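## Task

Undo the knot joining the plastic bag's handles, then take exactly three pieces of fruit out and set them on open table surface (not on the bag); every other fruit must stay inside the bag.

## Robot and tools

Robot: two arms, left_arm and right_arm, each with a two-finger parallel gripper. Scene frame: origin at table height, midway between the nominal bases, a little behind the near table edge. +z is up, +x points out over the table, and left_arm sits on the +y side (about y=+0.33 m), right_arm on the -y side (about y=-0.32 m). Arm names do not match image left and right. Each arm reports and is commanded in its own base frame, which is nearly aligned with the scene frame but shifted to that base. A gripper's fingers point along its own +z and open and close along its own y. The reported end_effector_position is the spot between the pads, about 1 cm short of the fingertips. Reported positions can be off by a few cm, more when the arm is stretched far.

The 14-number row: every moving command is one flat list of 14 numbers, each in [-1, 1]: dx, dy, dz, rx, ry, rz, opening for left_arm, then the same seven for right_arm. Both arms are always included even if only one should move. The first six numbers per arm are an offset, not a pose: a displacement and rotation vector measured from that arm's Hand target (its last commanded pose) in its own base axes; rotation turns about the Hand target position. Scale: 1.0 equals 0.6 m or 180 degrees, so 0.05 is 3 cm. Sending six zeros re-requests the current Hand target. Sending the same offset again moves further. Opening is absolute, not an offset: +1 fully open (0.093 m), -1 closed; a 0 is a real command, so repeat an arm's present opening to keep it.

execute_actions(actions, cameras): actions is a list of actions; each action is a list of up to 15 rows, one per 1/30 s step, and a short list holds its last row. All rows in an action are offsets from the Hand target at that action's start. An empty list returns state plus images. cameras picks images by name: cam_high, cam_low, cam_left_wrist, cam_right_wrist, or ["all"].

move(target, speed, blend, opening_speed, grip_force, blocking, cameras): target is one 14-number row or a list of up to 15 such rows, all offsets from the same starting Hand targets (not chained). The grippers follow straight lines. speed is top speed in m/s (0.002 to 2.9, default 0.25), one value or one per target; rotation is limited to twice that in rad/s. blend (m) rounds corners in a list; 0 stops at each. opening_speed sets how fast openings change, per second on the -1..+1 scale, at least 0.2. grip_force is the pad force limit in newtons, 10 to 50, one value or one per arm; it persists. In these tasks the effective limit sits around 25 to 37 N, and lower forces close slowly. blocking=false returns after about 0.5 s while motion continues. A whole move is capped at 10 s. The result adds a move: line such as done, off_target, moving, held or fault, plus limits (paced means the pose was clipped, held means steps were withheld). Paths do not avoid obstacles or the other arm; avoid sweeping a gripper close past its own base.

wait(seconds 0 to 10) lets time run with commands held. stop brakes a running move. zoom_image(camera, region [x0,y0,x1,y1], pixels, at most 504 by 504) enlarges part of the latest image of a fixed or wrist camera. finished_scene(scene) ends the current scene with its number; it is final, and anything after it in the same reply goes to the next scene.

Results: end_effector_position (m) and end_effector_quat_wxyz per arm in its base frame; Hand target; Tool commands; grip_measured (+1 open, -1 closed); Joint positions (gripper gap in metres last); Joint torques; joint velocities. Pads meet near -0.94; each mm of object width adds about 0.0208. To grip a rigid item firmly, command about 0.24 below its width reading; soft or round items like fruit or bag film may need lower. Grip readings alone cannot confirm holding something thin. To release, command well above the width reading. The orientation command is clipped to within 40 degrees of the actual one each step, and grippers often stop short or tilt, especially at long reach; check after each move and send the remaining offset. An arm blocked by something keeps pushing; command it back to end the push.

Cameras cam_high and cam_low are fixed on a beam behind the arms; the wrist cameras ride on the arms. Calibration is given in OpenCV form and can be off slightly.

Avoid: anything falling off the table or being left off it (fails the task); dropping fruit or releasing moving items; fast impacts or hard pressing, especially on the bar, plate and low rail near the bases (tops up to about 3 cm above the table); contact between the two arms, including one gripper closing on the other's fingers. Motors heat when holding loads, stretched, or pushing; a MOTOR HOT line appears near 75 °C, at 90 °C the arm folds and stops working, at 100 °C it collapses.

Each tool is called by a JSON object that holds its "op" and its "data", one argument or row to a line.

## Session

{"op": "execute_actions", "data": {
  "actions": []
}}

Scene clock: 0.00 s.
left_arm: end_effector_position=(+0.3741, +0.0034, +0.1040) grip_measured=+1.000 end_effector_quat_wxyz=(+0.633, -0.038, +0.773, -0.015) | right_arm: end_effector_position=(+0.3710, +0.0100, +0.1145) grip_measured=+1.000 end_effector_quat_wxyz=(+0.645, -0.001, +0.764, -0.017)
Joint positions: left_arm=[-0.004 1.585 0.238 1.148 -0.03 -0.078 0.093] | right_arm=[0.069 1.545 0.227 1.149 0.092 -0.012 0.093]
Joint velocities: within noise
Joint torques (N m): no reading
Heat: left arm: 27 °C; right arm: 27 °C.
Hand target: left_arm +0.3746, +0.0021, +0.1044; +0.633, -0.036, +0.773, -0.016 | right_arm +0.3724, +0.0118, +0.1179; +0.649, -0.003, +0.761, -0.015
Tool commands: left_gripper/opening=+1.0 right_gripper/opening=+1.0

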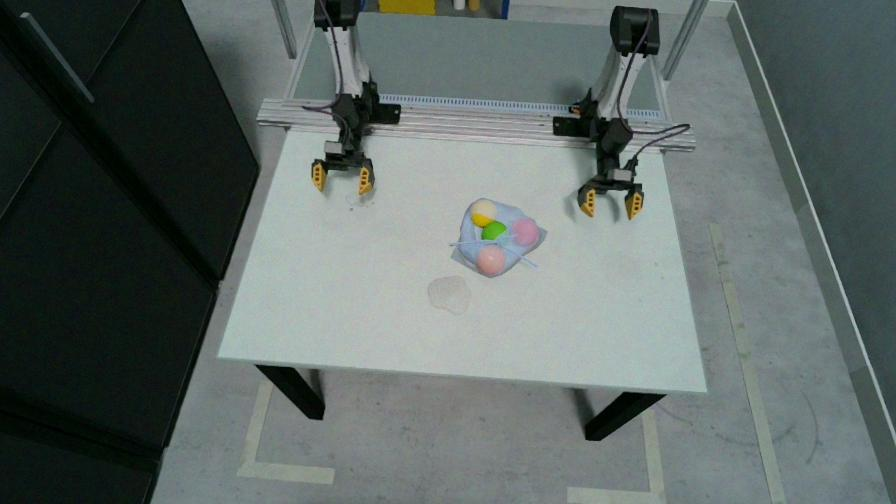

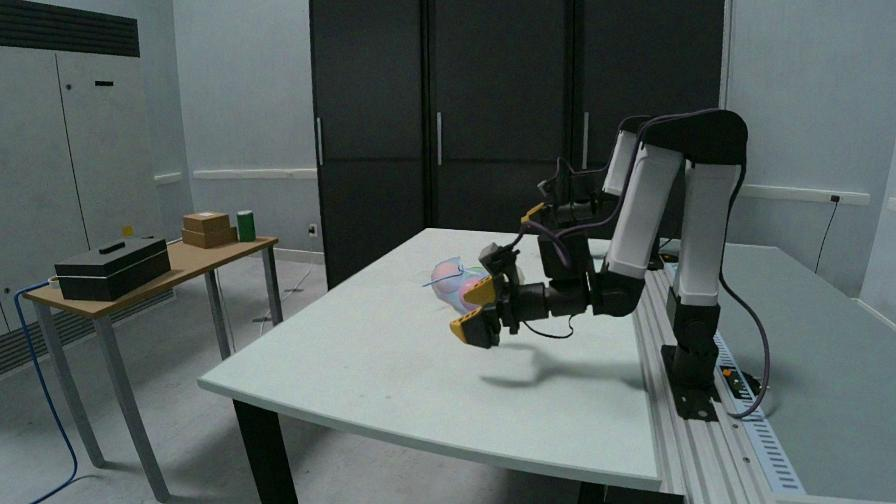

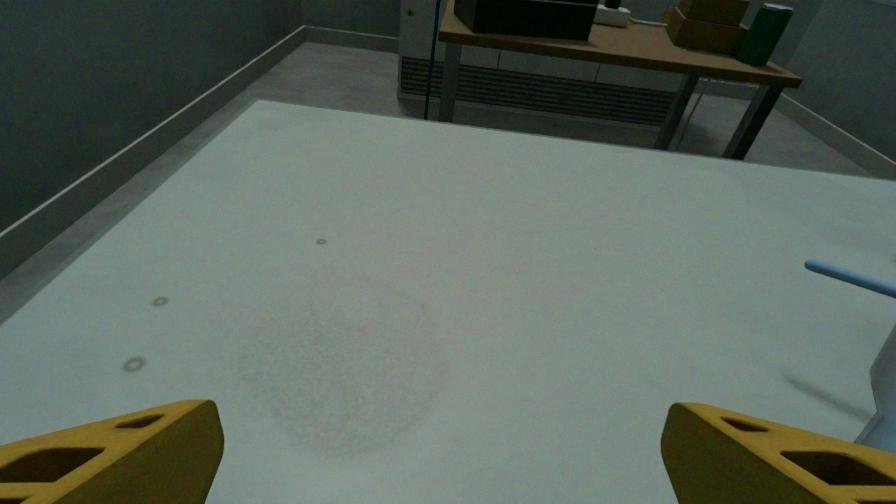

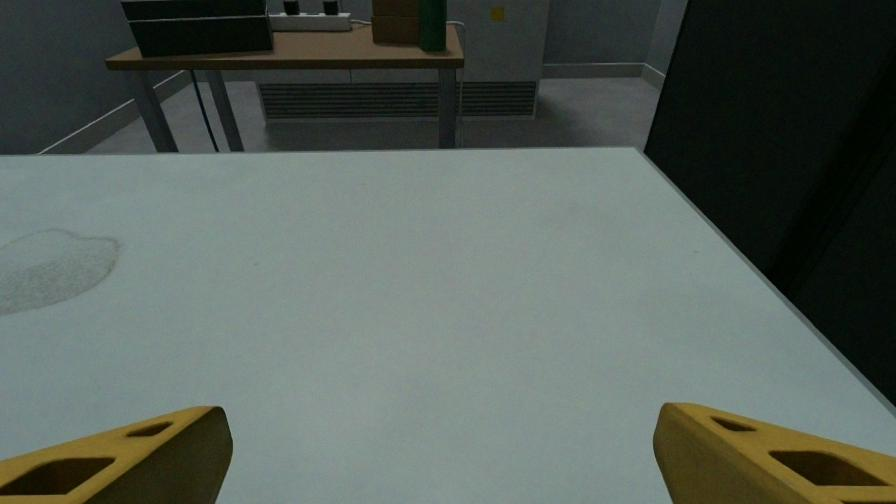

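{"op": "zoom_image", "data": {
  "camera": "cam_high",
  "region": [430, 180, 570, 290]
}}

{"op": "zoom_image", "data": {
  "camera": "cam_low",
  "region": [400, 230, 560, 330]
}}

Scaled by 3.600 from the camera's 896x504 image, which has a finer 1280x720 frame.

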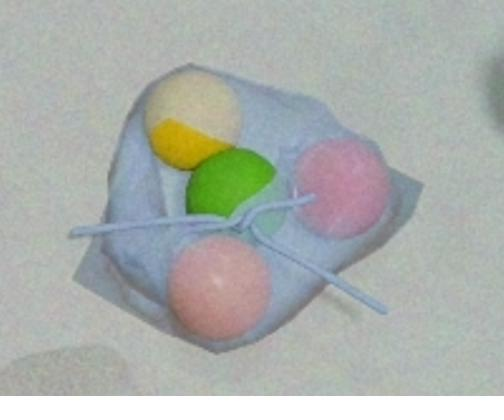

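Scaled by 3.150 from the camera's 896x504 image, which has a finer 1280x720 frame.

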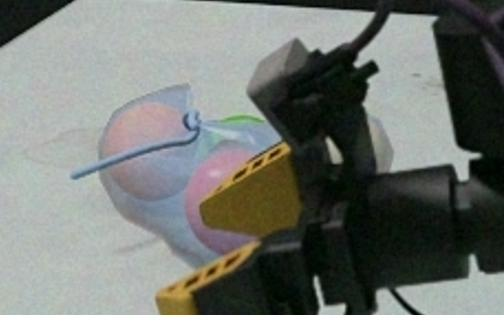

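{"op": "move", "data": {
  "target": [-0.2, -0.5, 0.25, 0, 0.2, 0, 1, 0, 0, 0, 0, 0, 0, 1],
  "cameras": ["all"]
}}

Scene clock: 4.50 s.
left_arm: end_effector_position=(+0.2553, -0.2935, +0.2569) grip_measured=+1.000 end_effector_quat_wxyz=(+0.372, -0.038, +0.927, -0.004) | right_arm: end_effector_position=(+0.3710, +0.0100, +0.1145) grip_measured=+1.000 end_effector_quat_wxyz=(+0.645, -0.001, +0.764, -0.017)
Joint positions: left_arm=[-1.133 1.725 1.781 -1.265 -0.687 -1.084 0.093] | right_arm=[0.069 1.545 0.227 1.149 0.092 -0.012 0.093]
Joint torques (N m): left_arm=[0.14 -6.35 8.39 0.93 -0.3 -0.09] | right_arm=[0.06 -4.22 5.24 2.04 0.07 0.08]
Heat: left arm: 28 °C; right arm: 27 °C.
Hand target: left_arm +0.2545, -0.2980, +0.2544; +0.363, -0.039, +0.931, -0.004 | right_arm +0.3724, +0.0118, +0.1179; +0.649, -0.003, +0.761, -0.015
Off the commanded pose: left_arm 0.005 m, 1 deg | right_arm 0.004 m, 1 deg.
move: done
camera_calibration:
cam_left_wrist: T_world_to_cam=[[0.0784408, -0.995103, 0.06014, -0.328679], [-0.936968, -0.0941937, -0.336481, 0.337421], [0.340498, -0.0299554, -0.939768, 0.230763], [0, 0, 0, 1]] pos_world=[0.26336, -0.288374, 0.350166]

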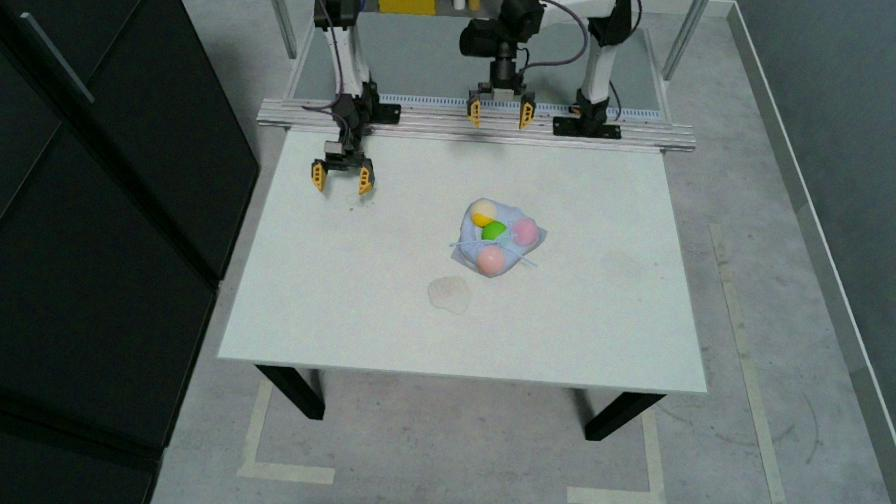

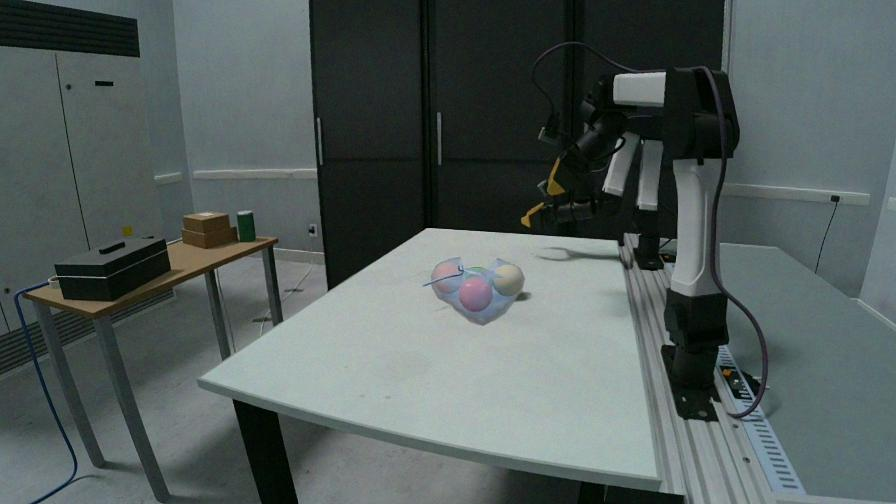

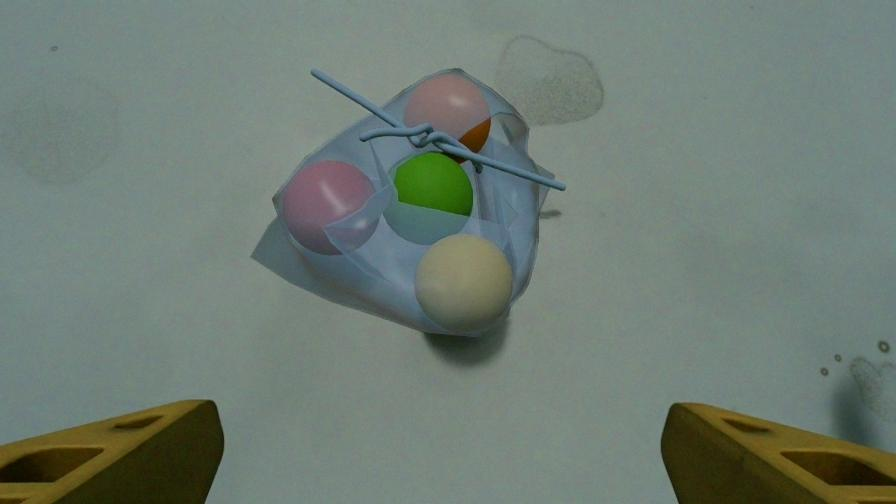

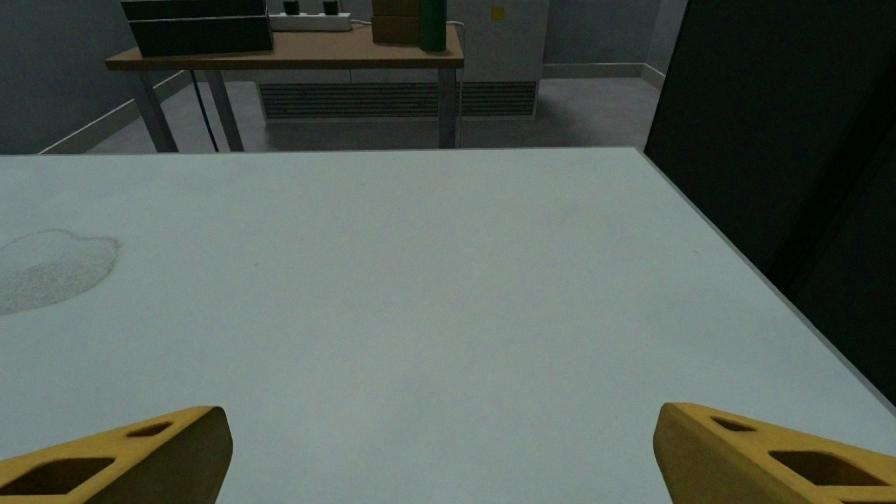

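{"op": "zoom_image", "data": {
  "camera": "cam_left_wrist",
  "region": [290, 50, 590, 220]
}}

{"op": "zoom_image", "data": {
  "camera": "cam_low",
  "region": [410, 245, 540, 335]
}}

Scaled by 1.680 from the camera's 896x504 image, which has a finer 1280x720 frame.

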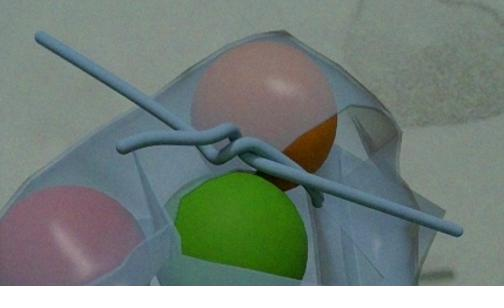

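Scaled by 3.877 from the camera's 896x504 image, which has a finer 1280x720 frame.

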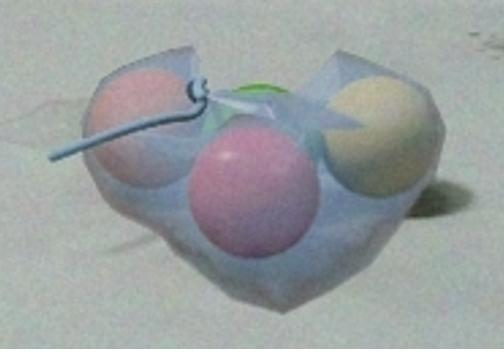

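{"op": "move", "data": {
  "target": [0.12, 0, -0.15, 0, 0, 0, 1, 0, 0, 0, 0, 0, 0, 1],
  "cameras": ["cam_left_wrist"]
}}

{"op": "zoom_image", "data": {
  "camera": "cam_left_wrist",
  "region": [330, 50, 550, 200]
}}

Scene clock: 8.50 s.
left_arm: end_effector_position=(+0.3265, -0.2957, +0.1731) grip_measured=+1.000 end_effector_quat_wxyz=(+0.370, -0.047, +0.928, -0.004) | right_arm: end_effector_position=(+0.3710, +0.0100, +0.1145) grip_measured=+1.000 end_effector_quat_wxyz=(+0.645, -0.001, +0.764, -0.017)
Joint positions: left_arm=[-0.959 1.804 1.527 -0.819 -0.616 -0.907 0.093] | right_arm=[0.069 1.545 0.227 1.149 0.092 -0.012 0.093]
Joint torques (N m): left_arm=[0.4 -8.36 5.67 1.45 -0.22 0.1] | right_arm=[0.12 -4.16 5.22 2.01 0.07 0.04]
Heat: left arm: 28 °C; right arm: 28 °C.
Hand target: left_arm +0.3265, -0.2981, +0.1643; +0.363, -0.039, +0.931, -0.004 | right_arm +0.3724, +0.0118, +0.1179; +0.649, -0.003, +0.761, -0.015
Off the commanded pose: left_arm 0.009 m, 1 deg | right_arm 0.004 m, 1 deg.
move: done
camera_calibration:
cam_left_wrist: T_world_to_cam=[[0.0953226, -0.99311, 0.0681674, -0.337729], [-0.936465, -0.112686, -0.332168, 0.369256], [0.33756, -0.0321733, -0.940754, 0.128074], [0, 0, 0, 1]] pos_world=[0.334756, -0.289671, 0.266164]
Images, in order (width x height): cam_left_wrist 896x504.

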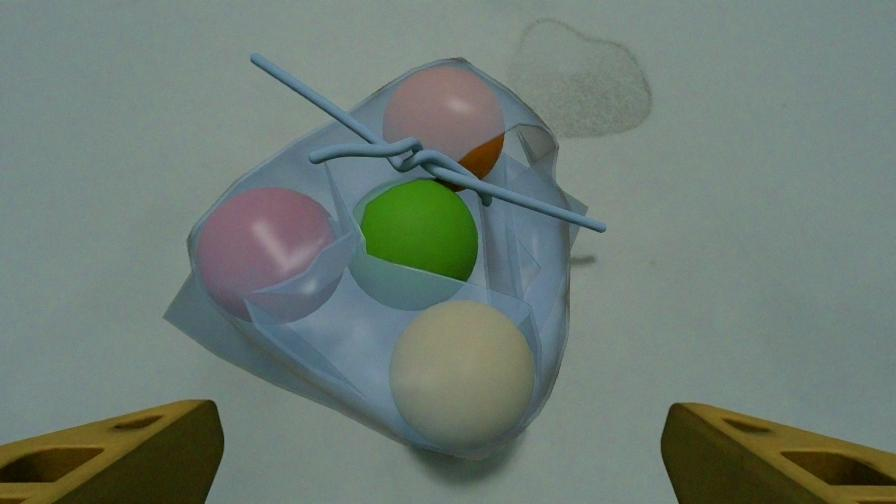

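Scaled by 2.291 from the camera's 896x504 image, which has a finer 1280x720 frame.

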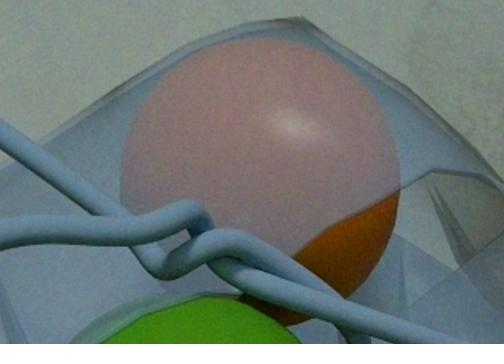

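{"op": "move", "data": {
  "target": [0.19, 0.13, 0.03, 0.0567, 0.0567, -0.4975, 0, 0, 0, 0, 0, 0, 0, 1],
  "cameras": ["cam_left_wrist","cam_low","cam_high"]
}}

Scene clock: 17.07 s.
left_arm: end_effector_position=(+0.4411, -0.2176, +0.1878) grip_measured=+0.002 end_effector_quat_wxyz=(+0.192, +0.650, +0.715, -0.170) | right_arm: end_effector_position=(+0.3710, +0.0100, +0.1145) grip_measured=+1.000 end_effector_quat_wxyz=(+0.645, -0.001, +0.764, -0.017)
Joint positions: left_arm=[-0.302 2.365 2.566 -1.549 0.471 1.12 0.045] | right_arm=[0.069 1.545 0.227 1.149 0.092 -0.012 0.093]
Joint torques (N m): left_arm=[0.14 -10.59 7.75 0.65 0.55 0.13] | right_arm=[0.06 -4.23 5.19 2.01 0.07 0.05]
Heat: left arm: 29 °C; right arm: 29 °C.
Hand target: left_arm +0.4405, -0.2200, +0.1824; +0.181, +0.655, +0.711, -0.180 | right_arm +0.3724, +0.0118, +0.1179; +0.649, -0.003, +0.761, -0.015
Off the commanded pose: left_arm 0.006 m, 2 deg | right_arm 0.004 m, 1 deg.
joint sent to its limit (left arm) — joint 4 (wrist pitch), lower limit. The joint targets still meet the commanded pose.
move: done
camera_calibration:
cam_left_wrist: T_world_to_cam=[[-0.993464, -0.11311, 0.0153475, 0.40964], [-0.114081, 0.988433, -0.099925, 0.323528], [-0.00386738, -0.101023, -0.994877, 0.251542], [0, 0, 0, 1]] pos_world=[0.444844, -0.24804, 0.276294]
Images, in order (width x height): cam_high 896x504, cam_low 896x504, cam_left_wrist 896x504.

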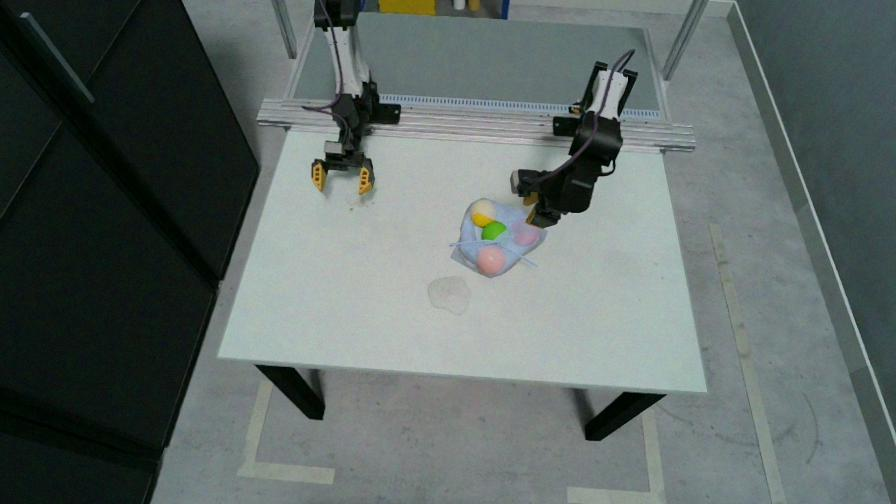

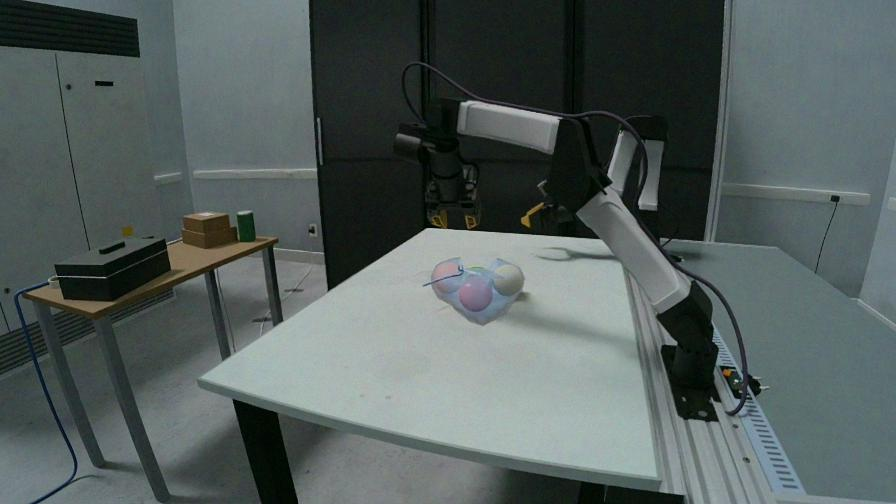

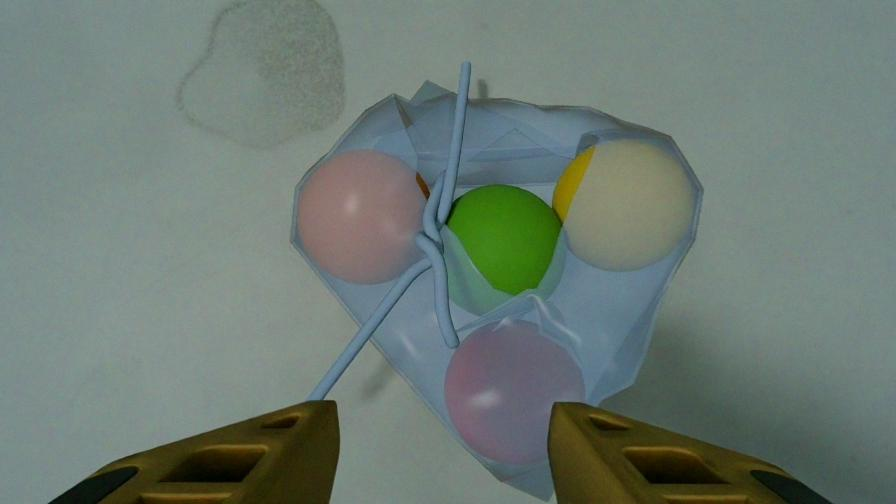

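{"op": "move", "data": {
  "target": [0.003, -0.045, -0.175, 0, 0, 0, -0.5, 0, 0, 0, 0, 0, 0, 1],
  "cameras": ["cam_left_wrist","cam_low","cam_high"]
}}

{"op": "zoom_image", "data": {
  "camera": "cam_low",
  "region": [390, 210, 550, 335]
}}

Scene clock: 19.37 s.
left_arm: end_effector_position=(+0.4440, -0.2434, +0.0684) grip_measured=-0.498 end_effector_quat_wxyz=(+0.172, +0.654, +0.713, -0.187) | right_arm: end_effector_position=(+0.3710, +0.0100, +0.1145) grip_measured=+1.000 end_effector_quat_wxyz=(+0.645, -0.001, +0.764, -0.017)
Joint positions: left_arm=[-0.348 2.354 2.063 -1.09 0.479 1.089 0.021] | right_arm=[0.069 1.545 0.227 1.149 0.092 -0.012 0.093]
Joint torques (N m): left_arm=[-0.54 -15.38 4.74 0.93 0.36 -0.09] | right_arm=[0.01 -4.3 5.23 2.03 0.09 0.04]
Heat: left arm: 29 °C; right arm: 29 °C.
Hand target: left_arm +0.4423, -0.2469, +0.0775; +0.181, +0.655, +0.711, -0.180 | right_arm +0.3724, +0.0118, +0.1179; +0.649, -0.003, +0.761, -0.015
Off the commanded pose: left_arm 0.010 m, 1 deg | right_arm 0.004 m, 1 deg.
move: done
camera_calibration:
cam_left_wrist: T_world_to_cam=[[-0.993621, -0.0932531, 0.0634181, 0.41303], [-0.0988788, 0.990812, -0.0922727, 0.330805], [-0.0542307, -0.0979547, -0.993712, 0.15322], [0, 0, 0, 1]] pos_world=[0.451414, -0.274241, 0.156588]
Images, in order (width x height): cam_high 896x504, cam_low 896x504, cam_left_wrist 896x504.

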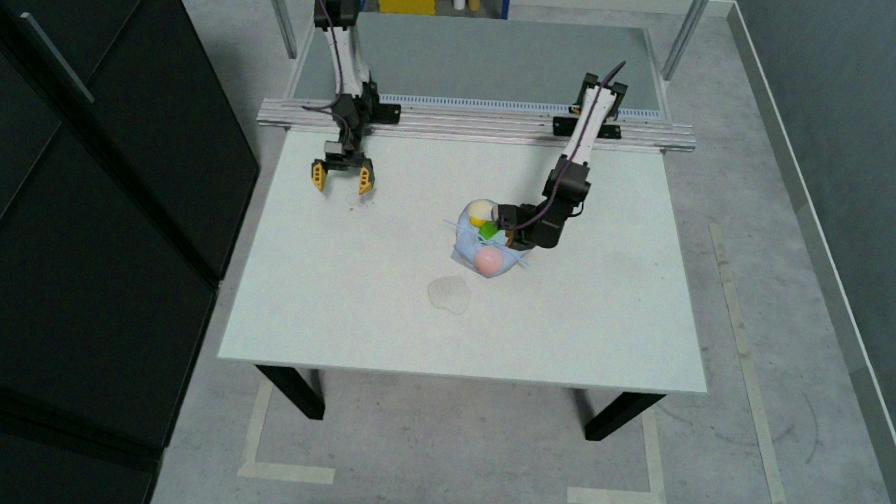

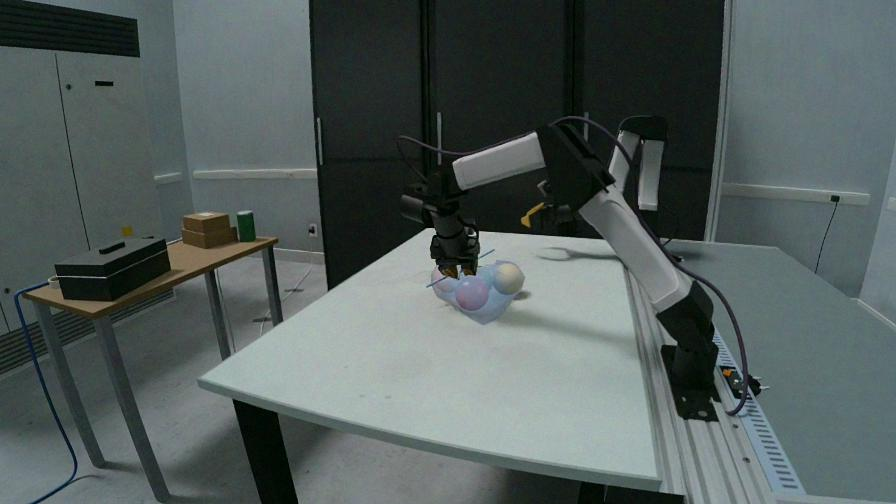

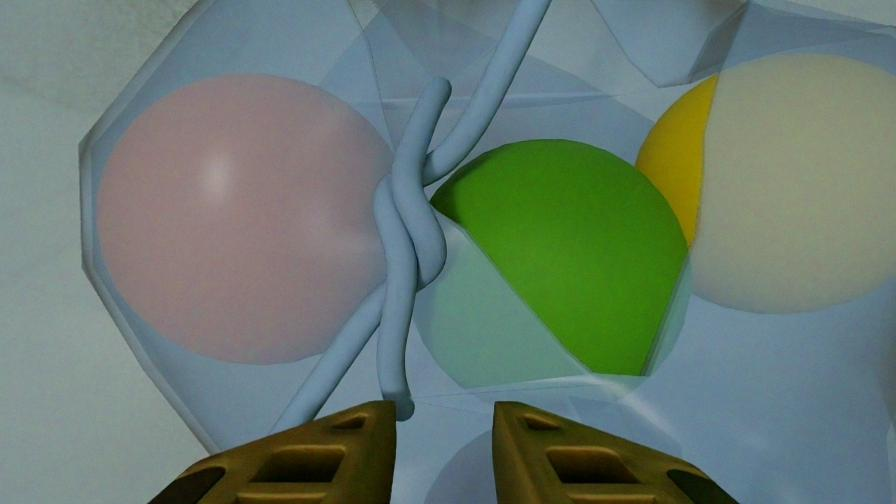

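Scaled by 3.150 from the camera's 896x504 image, which has a finer 1280x720 frame.

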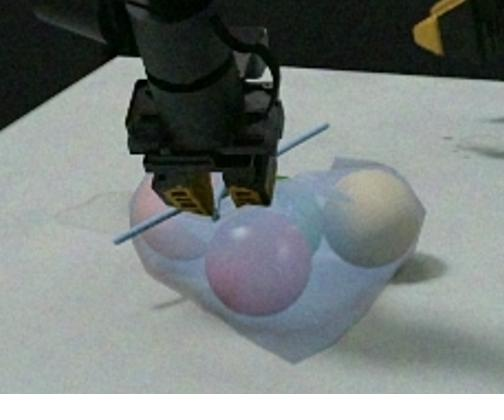

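{"op": "move", "data": {
  "target": [
    [0, 0, 0.03, 0, 0, 0, -0.5, 0, 0, 0, 0, 0, 0, 1],
    [0.017, -0.028, 0.03, 0, 0, 0, -0.5, 0, 0, 0, 0, 0, 0, 1],
    [0.017, -0.028, -0.003, 0, 0, 0, -0.5, 0, 0, 0, 0, 0, 0, 1]
  ],
  "blend": 0.004,
  "speed": 0.1,
  "cameras": ["cam_left_wrist"]
}}

Scene clock: 21.43 s.
left_arm: end_effector_position=(+0.4539, -0.2601, +0.0905) grip_measured=-0.498 end_effector_quat_wxyz=(+0.193, +0.656, +0.707, -0.180) | right_arm: end_effector_position=(+0.3710, +0.0100, +0.1145) grip_measured=+1.000 end_effector_quat_wxyz=(+0.645, -0.001, +0.764, -0.017)
Joint positions: left_arm=[-0.372 2.377 2.18 -1.126 0.477 1.063 0.021] | right_arm=[0.069 1.545 0.227 1.149 0.092 -0.012 0.093]
Joint torques (N m): left_arm=[-0.64 -11.55 5.42 1.07 0.31 -0.11] | right_arm=[-0.03 -4.22 5.26 2 0.06 0.06]
Heat: left arm: 30 °C; right arm: 30 °C.
Hand target: left_arm +0.4525, -0.2637, +0.0756; +0.181, +0.655, +0.711, -0.180 | right_arm +0.3724, +0.0118, +0.1179; +0.649, -0.003, +0.761, -0.015
Off the commanded pose: left_arm 0.015 m, 1 deg | right_arm 0.004 m, 1 deg.
move: off_target (left_arm)
camera_calibration:
cam_left_wrist: T_world_to_cam=[[-0.995583, -0.0909208, 0.023399, 0.425015], [-0.0930259, 0.988969, -0.11527, 0.349313], [-0.0126605, -0.116937, -0.993059, 0.15022], [0, 0, 0, 1]] pos_world=[0.457535, -0.289251, 0.179498]
Images, in order (width x height): cam_left_wrist 896x504.

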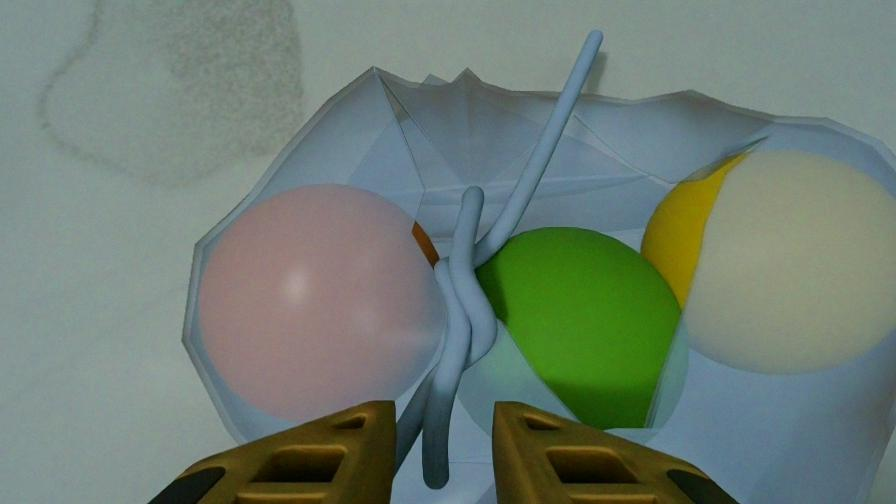

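{"op": "move", "data": {
  "target": [0.002, 0.012, -0.012, 0, 0, 0, -0.5, 0, 0, 0, 0, 0, 0, 1],
  "speed": 0.1,
  "cameras": ["cam_left_wrist"]
}}

Scene clock: 23.07 s.
left_arm: end_effector_position=(+0.4525, -0.2595, +0.0817) grip_measured=-0.498 end_effector_quat_wxyz=(+0.189, +0.656, +0.708, -0.181) | right_arm: end_effector_position=(+0.3710, +0.0100, +0.1145) grip_measured=+1.000 end_effector_quat_wxyz=(+0.645, -0.001, +0.764, -0.017)
Joint positions: left_arm=[-0.372 2.377 2.147 -1.101 0.476 1.063 0.021] | right_arm=[0.069 1.545 0.227 1.149 0.092 -0.012 0.093]
Joint torques (N m): left_arm=[0.55 -11.88 5.07 1.05 0.34 0.04] | right_arm=[0.03 -4.26 5.22 2.01 0.08 0.03]
Heat: left arm: 31 °C; right arm: 30 °C.
Hand target: left_arm +0.4537, -0.2564, +0.0684; +0.181, +0.655, +0.711, -0.180 | right_arm +0.3724, +0.0118, +0.1179; +0.649, -0.003, +0.761, -0.015
Off the commanded pose: left_arm 0.014 m, 1 deg | right_arm 0.004 m, 1 deg.
move: off_target (left_arm)
camera_calibration:
cam_left_wrist: T_world_to_cam=[[-0.995328, -0.0914536, 0.0309484, 0.423004], [-0.0943568, 0.989316, -0.111137, 0.347817], [-0.0204539, -0.113538, -0.993323, 0.145906], [0, 0, 0, 1]] pos_world=[0.456831, -0.288849, 0.170496]
Images, in order (width x height): cam_left_wrist 896x504.

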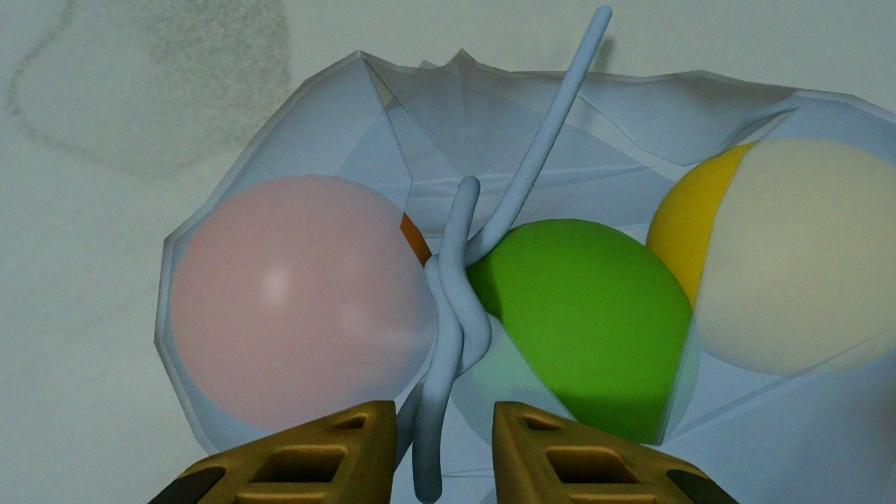

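{"op": "move", "data": {
  "target": [0, 0.004, -0.004, 0, 0, 0, -1, 0, 0, 0, 0, 0, 0, 1],
  "speed": 0.1,
  "cameras": ["cam_left_wrist"]
}}

Scene clock: 24.27 s.
left_arm: end_effector_position=(+0.4533, -0.2560, +0.0779) grip_measured=-0.973 end_effector_quat_wxyz=(+0.187, +0.653, +0.711, -0.181) | right_arm: end_effector_position=(+0.3710, +0.0100, +0.1145) grip_measured=+1.000 end_effector_quat_wxyz=(+0.645, -0.001, +0.764, -0.017)
Joint positions: left_arm=[-0.365 2.377 2.133 -1.092 0.476 1.063 0] | right_arm=[0.069 1.545 0.227 1.149 0.092 -0.012 0.093]
Joint torques (N m): left_arm=[0.34 -12.08 5.03 1.01 0.33 0.1] | right_arm=[-0.03 -4.18 5.3 2.03 0.08 0.07]
Heat: left arm: 31 °C; right arm: 30 °C.
Hand target: left_arm +0.4537, -0.2540, +0.0660; +0.181, +0.655, +0.711, -0.180 | right_arm +0.3724, +0.0118, +0.1179; +0.649, -0.003, +0.761, -0.015
Off the commanded pose: left_arm 0.012 m, 1 deg | right_arm 0.004 m, 1 deg.
move: off_target (left_arm)
camera_calibration:
cam_left_wrist: T_world_to_cam=[[-0.994521, -0.0983453, 0.0354324, 0.421732], [-0.101665, 0.988834, -0.108957, 0.347108], [-0.0243213, -0.111963, -0.993415, 0.144771], [0, 0, 0, 1]] pos_world=[0.458231, -0.285547, 0.166695]
Images, in order (width x height): cam_left_wrist 896x504.

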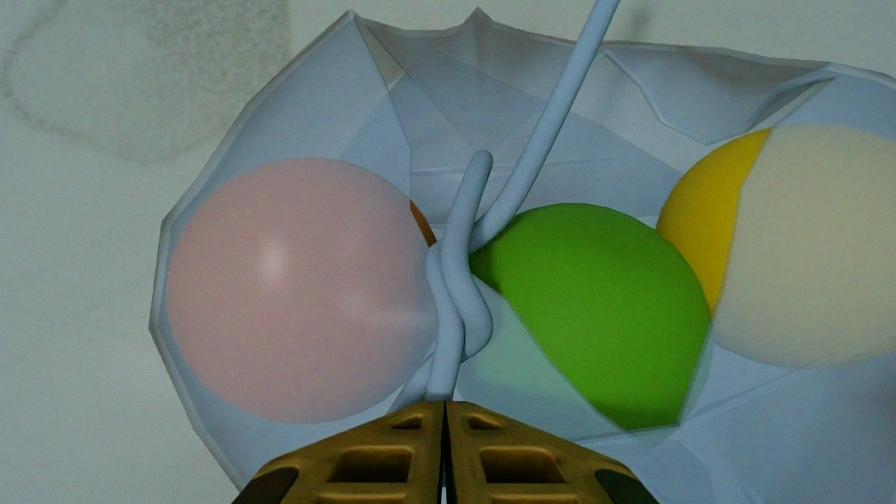

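{"op": "move", "data": {
  "target": [0, 0.07, 0.07, 0, 0, 0, -1, 0, 0, 0, 0, 0, 0, 1],
  "speed": 0.06,
  "cameras": ["cam_left_wrist","cam_low"]
}}

Scene clock: 26.37 s.
left_arm: end_effector_position=(+0.4525, -0.2101, +0.0829) grip_measured=-0.973 end_effector_quat_wxyz=(+0.159, +0.648, +0.721, -0.186) | right_arm: end_effector_position=(+0.3710, +0.0100, +0.1145) grip_measured=+1.000 end_effector_quat_wxyz=(+0.645, -0.001, +0.764, -0.017)
Joint positions: left_arm=[-0.279 2.377 2.169 -1.228 0.476 1.152 0] | right_arm=[0.069 1.545 0.227 1.149 0.092 -0.012 0.093]
Joint torques (N m): left_arm=[0.24 -16.01 8.27 0.47 0.55 0.14] | right_arm=[-0.01 -4.18 5.18 2.02 0.06 0.04]
Heat: left arm: 32 °C; right arm: 30 °C.
Hand target: left_arm +0.4537, -0.2122, +0.1080; +0.181, +0.655, +0.711, -0.180 | right_arm +0.3724, +0.0118, +0.1179; +0.649, -0.003, +0.761, -0.015
Off the commanded pose: left_arm 0.025 m, 3 deg | right_arm 0.004 m, 1 deg.
move: off_target (left_arm)
camera_calibration:
cam_left_wrist: T_world_to_cam=[[-0.990746, -0.107985, 0.0822299, 0.417641], [-0.113938, 0.990911, -0.0715056, 0.305061], [-0.073761, -0.080213, -0.994045, 0.184006], [0, 0, 0, 1]] pos_world=[0.462107, -0.24243, 0.170381]
Images, in order (width x height): cam_low 896x504, cam_left_wrist 896x504.

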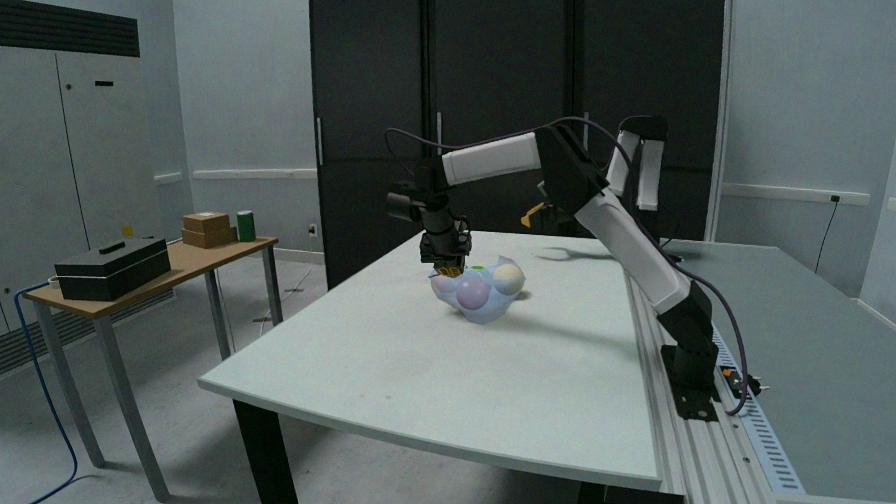

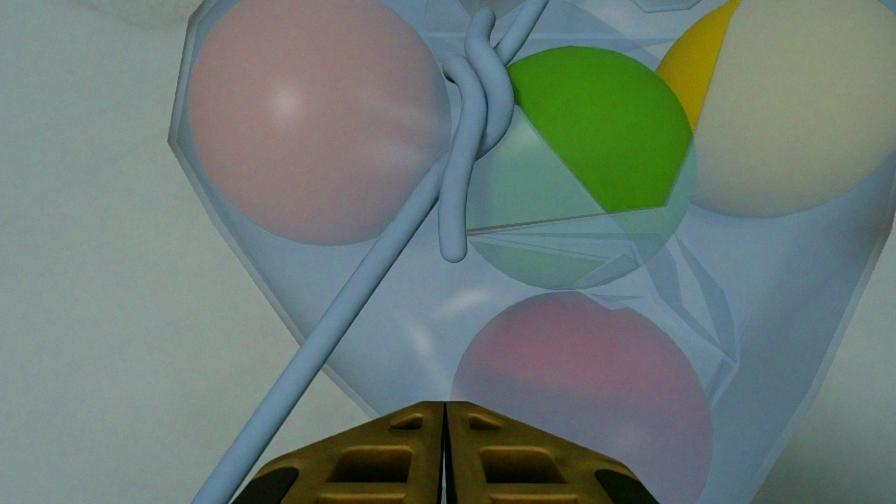

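{"op": "move", "data": {
  "target": [
    [0, 0, 0.02, 0, 0, 0, -0.65, 0, 0, 0, 0, 0, 0, 1],
    [-0.002, -0.063, 0.02, 0, 0, 0, -0.65, 0, 0, 0, 0, 0, 0, 1],
    [-0.002, -0.063, -0.095, 0, 0, 0, -0.65, 0, 0, 0, 0, 0, 0, 1]
  ],
  "blend": 0.003,
  "speed": 0.1,
  "cameras": ["cam_left_wrist"]
}}

Scene clock: 30.03 s.
left_arm: end_effector_position=(+0.4579, -0.2520, +0.0646) grip_measured=-0.652 end_effector_quat_wxyz=(+0.199, +0.656, +0.705, -0.184) | right_arm: end_effector_position=(+0.3710, +0.0100, +0.1145) grip_measured=+1.000 end_effector_quat_wxyz=(+0.645, -0.001, +0.764, -0.017)
Joint positions: left_arm=[-0.35 2.377 2.072 -1.019 0.495 1.087 0.014] | right_arm=[0.069 1.545 0.227 1.149 0.092 -0.012 0.093]
Joint torques (N m): left_arm=[-0.29 -12.59 4.26 0.9 0.19 -0.05] | right_arm=[0.05 -4.3 5.2 2.03 0.09 0.04]
Heat: left arm: 33 °C; right arm: 30 °C.
Hand target: left_arm +0.4526, -0.2499, +0.0510; +0.181, +0.655, +0.711, -0.180 | right_arm +0.3724, +0.0118, +0.1179; +0.649, -0.003, +0.761, -0.015
Off the commanded pose: left_arm 0.015 m, 2 deg | right_arm 0.004 m, 1 deg.
move: off_target (left_arm)
camera_calibration:
cam_left_wrist: T_world_to_cam=[[-0.995852, -0.088757, 0.0200042, 0.431304], [-0.0906157, 0.987304, -0.130456, 0.338182], [-0.00817139, -0.131728, -0.991252, 0.119558], [0, 0, 0, 1]] pos_world=[0.461137, -0.279859, 0.154002]
Images, in order (width x height): cam_left_wrist 896x504.

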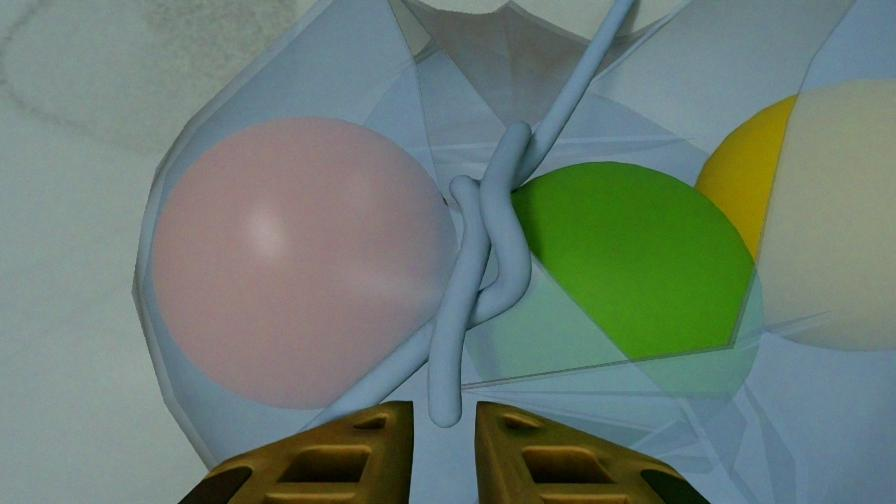

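{"op": "move", "data": {
  "target": [
    [0.001, -0.015, -0.008, 0, 0, 0, -0.65, 0, 0, 0, 0, 0, 0, 1],
    [0.001, -0.015, -0.008, 0, 0, 0, -1, 0, 0, 0, 0, 0, 0, 1]
  ],
  "speed": 0.1,
  "cameras": ["cam_left_wrist"]
}}

Scene clock: 31.80 s.
left_arm: end_effector_position=(+0.4573, -0.2564, +0.0644) grip_measured=-0.973 end_effector_quat_wxyz=(+0.199, +0.655, +0.706, -0.181) | right_arm: end_effector_position=(+0.3710, +0.0100, +0.1145) grip_measured=+1.000 end_effector_quat_wxyz=(+0.645, -0.001, +0.764, -0.017)
Joint positions: left_arm=[-0.36 2.377 2.072 -1.012 0.487 1.072 0] | right_arm=[0.069 1.545 0.227 1.149 0.092 -0.012 0.093]
Joint torques (N m): left_arm=[-0.76 -11.43 5.08 1.03 0.24 -0.1] | right_arm=[0.06 -4.23 5.2 2 0.06 0.05]
Heat: left arm: 33 °C; right arm: 31 °C.
Hand target: left_arm +0.4532, -0.2589, +0.0462; +0.181, +0.655, +0.711, -0.180 | right_arm +0.3724, +0.0118, +0.1179; +0.649, -0.003, +0.761, -0.015
Off the commanded pose: left_arm 0.019 m, 2 deg | right_arm 0.004 m, 1 deg.
move: off_target (left_arm); target 2's new opening was sent with left_arm's hand 0.019 m and 2 deg from that target
camera_calibration:
cam_left_wrist: T_world_to_cam=[[-0.995528, -0.0928205, 0.0175411, 0.429272], [-0.0942999, 0.987441, -0.126757, 0.343885], [-0.00555515, -0.127844, -0.991779, 0.118617], [0, 0, 0, 1]] pos_world=[0.460439, -0.284556, 0.153701]
Images, in order (width x height): cam_left_wrist 896x504.

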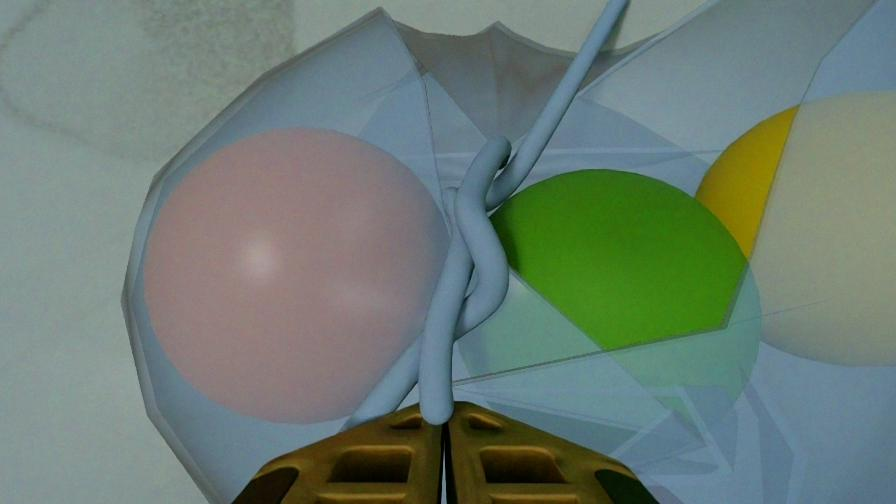

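{"op": "move", "data": {
  "target": [0, 0.07, 0.06, 0, 0, 0, -1, 0, 0, 0, 0, 0, 0, 1],
  "speed": 0.06,
  "cameras": ["cam_left_wrist"]
}}

Scene clock: 33.80 s.
left_arm: end_effector_position=(+0.4558, -0.2201, +0.0694) grip_measured=-0.973 end_effector_quat_wxyz=(+0.182, +0.649, +0.715, -0.187) | right_arm: end_effector_position=(+0.3710, +0.0100, +0.1145) grip_measured=+1.000 end_effector_quat_wxyz=(+0.645, -0.001, +0.764, -0.017)
Joint positions: left_arm=[-0.29 2.36 2.072 -1.1 0.497 1.137 0] | right_arm=[0.069 1.545 0.227 1.149 0.092 -0.012 0.093]
Joint torques (N m): left_arm=[0.31 -14.72 7.56 0.39 0.32 0.2] | right_arm=[-0.05 -4.26 5.22 2.01 0.08 0.06]
Heat: left arm: 34 °C; right arm: 31 °C.
Hand target: left_arm +0.4532, -0.2169, +0.0823; +0.181, +0.655, +0.711, -0.180 | right_arm +0.3724, +0.0118, +0.1179; +0.649, -0.003, +0.761, -0.015
Off the commanded pose: left_arm 0.013 m, 1 deg | right_arm 0.004 m, 1 deg.
move: off_target (left_arm)
camera_calibration:
cam_left_wrist: T_world_to_cam=[[-0.993107, -0.104336, 0.0534096, 0.424854], [-0.109625, 0.988069, -0.108178, 0.314376], [-0.0414854, -0.113288, -0.992696, 0.147855], [0, 0, 0, 1]] pos_world=[0.462523, -0.249547, 0.158093]
Images, in order (width x height): cam_left_wrist 896x504.

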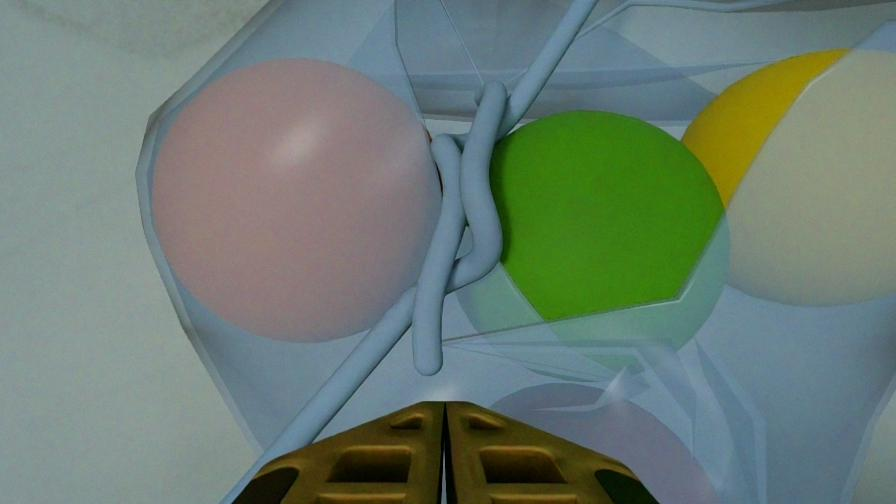

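{"op": "move", "data": {
  "target": [
    [0, 0, 0.05, 0, 0, 0, -0.65, 0, 0, 0, 0, 0, 0, 1],
    [0.003, -0.062, 0.05, 0, 0, 0, -0.65, 0, 0, 0, 0, 0, 0, 1],
    [0.003, -0.062, -0.065, 0, 0, 0, -0.65, 0, 0, 0, 0, 0, 0, 1]
  ],
  "blend": 0.003,
  "speed": 0.1,
  "cameras": ["cam_left_wrist"]
}}

Scene clock: 36.87 s.
left_arm: end_effector_position=(+0.4580, -0.2532, +0.0653) grip_measured=-0.652 end_effector_quat_wxyz=(+0.200, +0.658, +0.704, -0.177) | right_arm: end_effector_position=(+0.3710, +0.0100, +0.1145) grip_measured=+1.000 end_effector_quat_wxyz=(+0.645, -0.001, +0.764, -0.017)
Joint positions: left_arm=[-0.355 2.371 2.066 -1.011 0.482 1.086 0.014] | right_arm=[0.069 1.545 0.227 1.149 0.092 -0.012 0.093]
Joint torques (N m): left_arm=[-0.39 -10.73 4.89 1.02 0.32 -0.12] | right_arm=[0.01 -4.29 5.23 2.02 0.06 0.06]
Heat: left arm: 34 °C; right arm: 31 °C.
Hand target: left_arm +0.4549, -0.2542, +0.0433; +0.181, +0.655, +0.711, -0.180 | right_arm +0.3724, +0.0118, +0.1179; +0.649, -0.003, +0.761, -0.015
Off the commanded pose: left_arm 0.022 m, 2 deg | right_arm 0.004 m, 1 deg.
move: off_target (left_arm)
camera_calibration:
cam_left_wrist: T_world_to_cam=[[-0.996145, -0.0873806, 0.0077044, 0.432558], [-0.0876642, 0.988549, -0.122821, 0.337842], [0.00311601, -0.123023, -0.992399, 0.117231], [0, 0, 0, 1]] pos_world=[0.460142, -0.281755, 0.154501]
Images, in order (width x height): cam_left_wrist 896x504.

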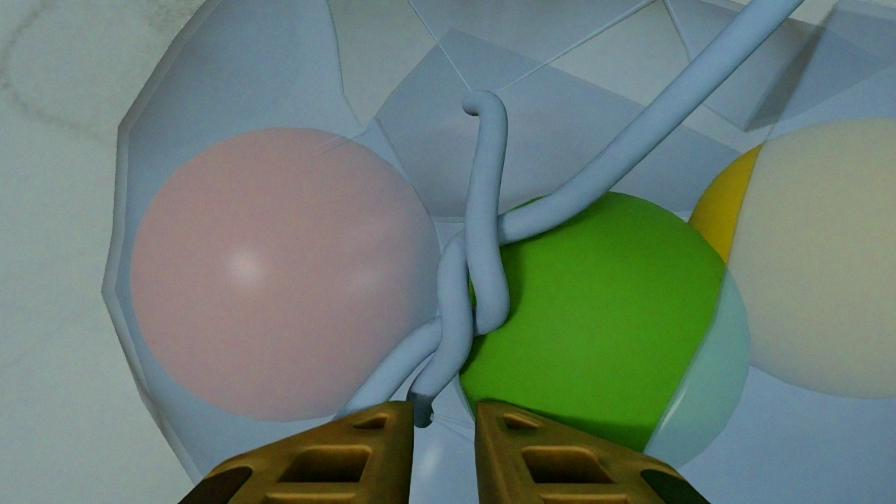

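{"op": "move", "data": {
  "target": [
    [0, 0, 0.06, 0, 0, 0, -0.65, 0, 0, 0, 0, 0, 0, 1],
    [0.001, -0.025, 0.06, 0, 0, 0, -0.65, 0, 0, 0, 0, 0, 0, 1],
    [0.001, -0.025, 0.0, 0, 0, 0, -0.65, 0, 0, 0, 0, 0, 0, 1]
  ],
  "blend": 0.003,
  "speed": 0.1,
  "cameras": ["cam_left_wrist"]
}}

Scene clock: 39.20 s.
left_arm: end_effector_position=(+0.4632, -0.2686, +0.0694) grip_measured=-0.652 end_effector_quat_wxyz=(+0.210, +0.658, +0.702, -0.174) | right_arm: end_effector_position=(+0.3710, +0.0100, +0.1145) grip_measured=+1.000 end_effector_quat_wxyz=(+0.645, -0.001, +0.764, -0.017)
Joint positions: left_arm=[-0.38 2.395 2.118 -1.003 0.478 1.054 0.014] | right_arm=[0.069 1.545 0.227 1.149 0.092 -0.012 0.093]
Joint torques (N m): left_arm=[-0.58 -10.81 4.53 0.99 0.27 -0.11] | right_arm=[0.02 -4.29 5.26 2.01 0.07 0.04]
Heat: left arm: 35 °C; right arm: 31 °C.
Hand target: left_arm +0.4554, -0.2692, +0.0433; +0.181, +0.655, +0.711, -0.180 | right_arm +0.3724, +0.0118, +0.1179; +0.649, -0.003, +0.761, -0.015
Off the commanded pose: left_arm 0.027 m, 4 deg | right_arm 0.004 m, 1 deg.
move: off_target (left_arm)
camera_calibration:
cam_left_wrist: T_world_to_cam=[[-0.995893, -0.0900607, -0.00929095, 0.436642], [-0.087993, 0.986945, -0.134899, 0.354635], [0.0213187, -0.133527, -0.990816, 0.108002], [0, 0, 0, 1]] pos_world=[0.463752, -0.296259, 0.158907]
Images, in order (width x height): cam_left_wrist 896x504.

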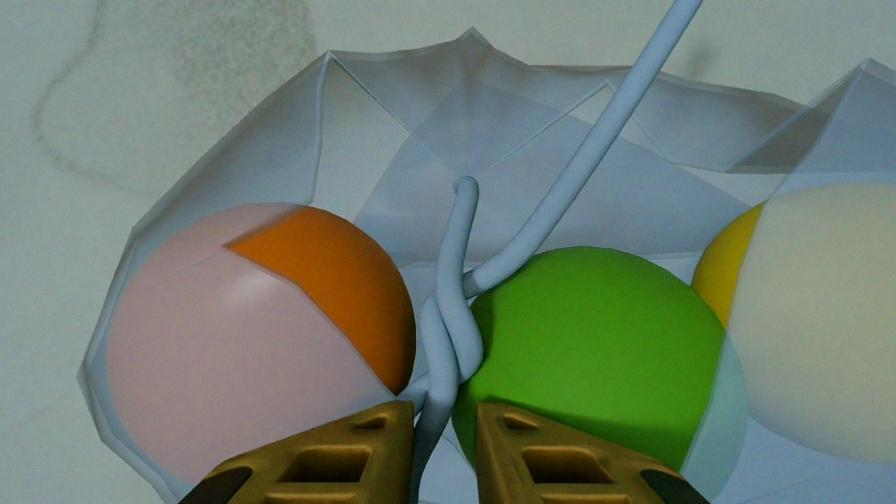

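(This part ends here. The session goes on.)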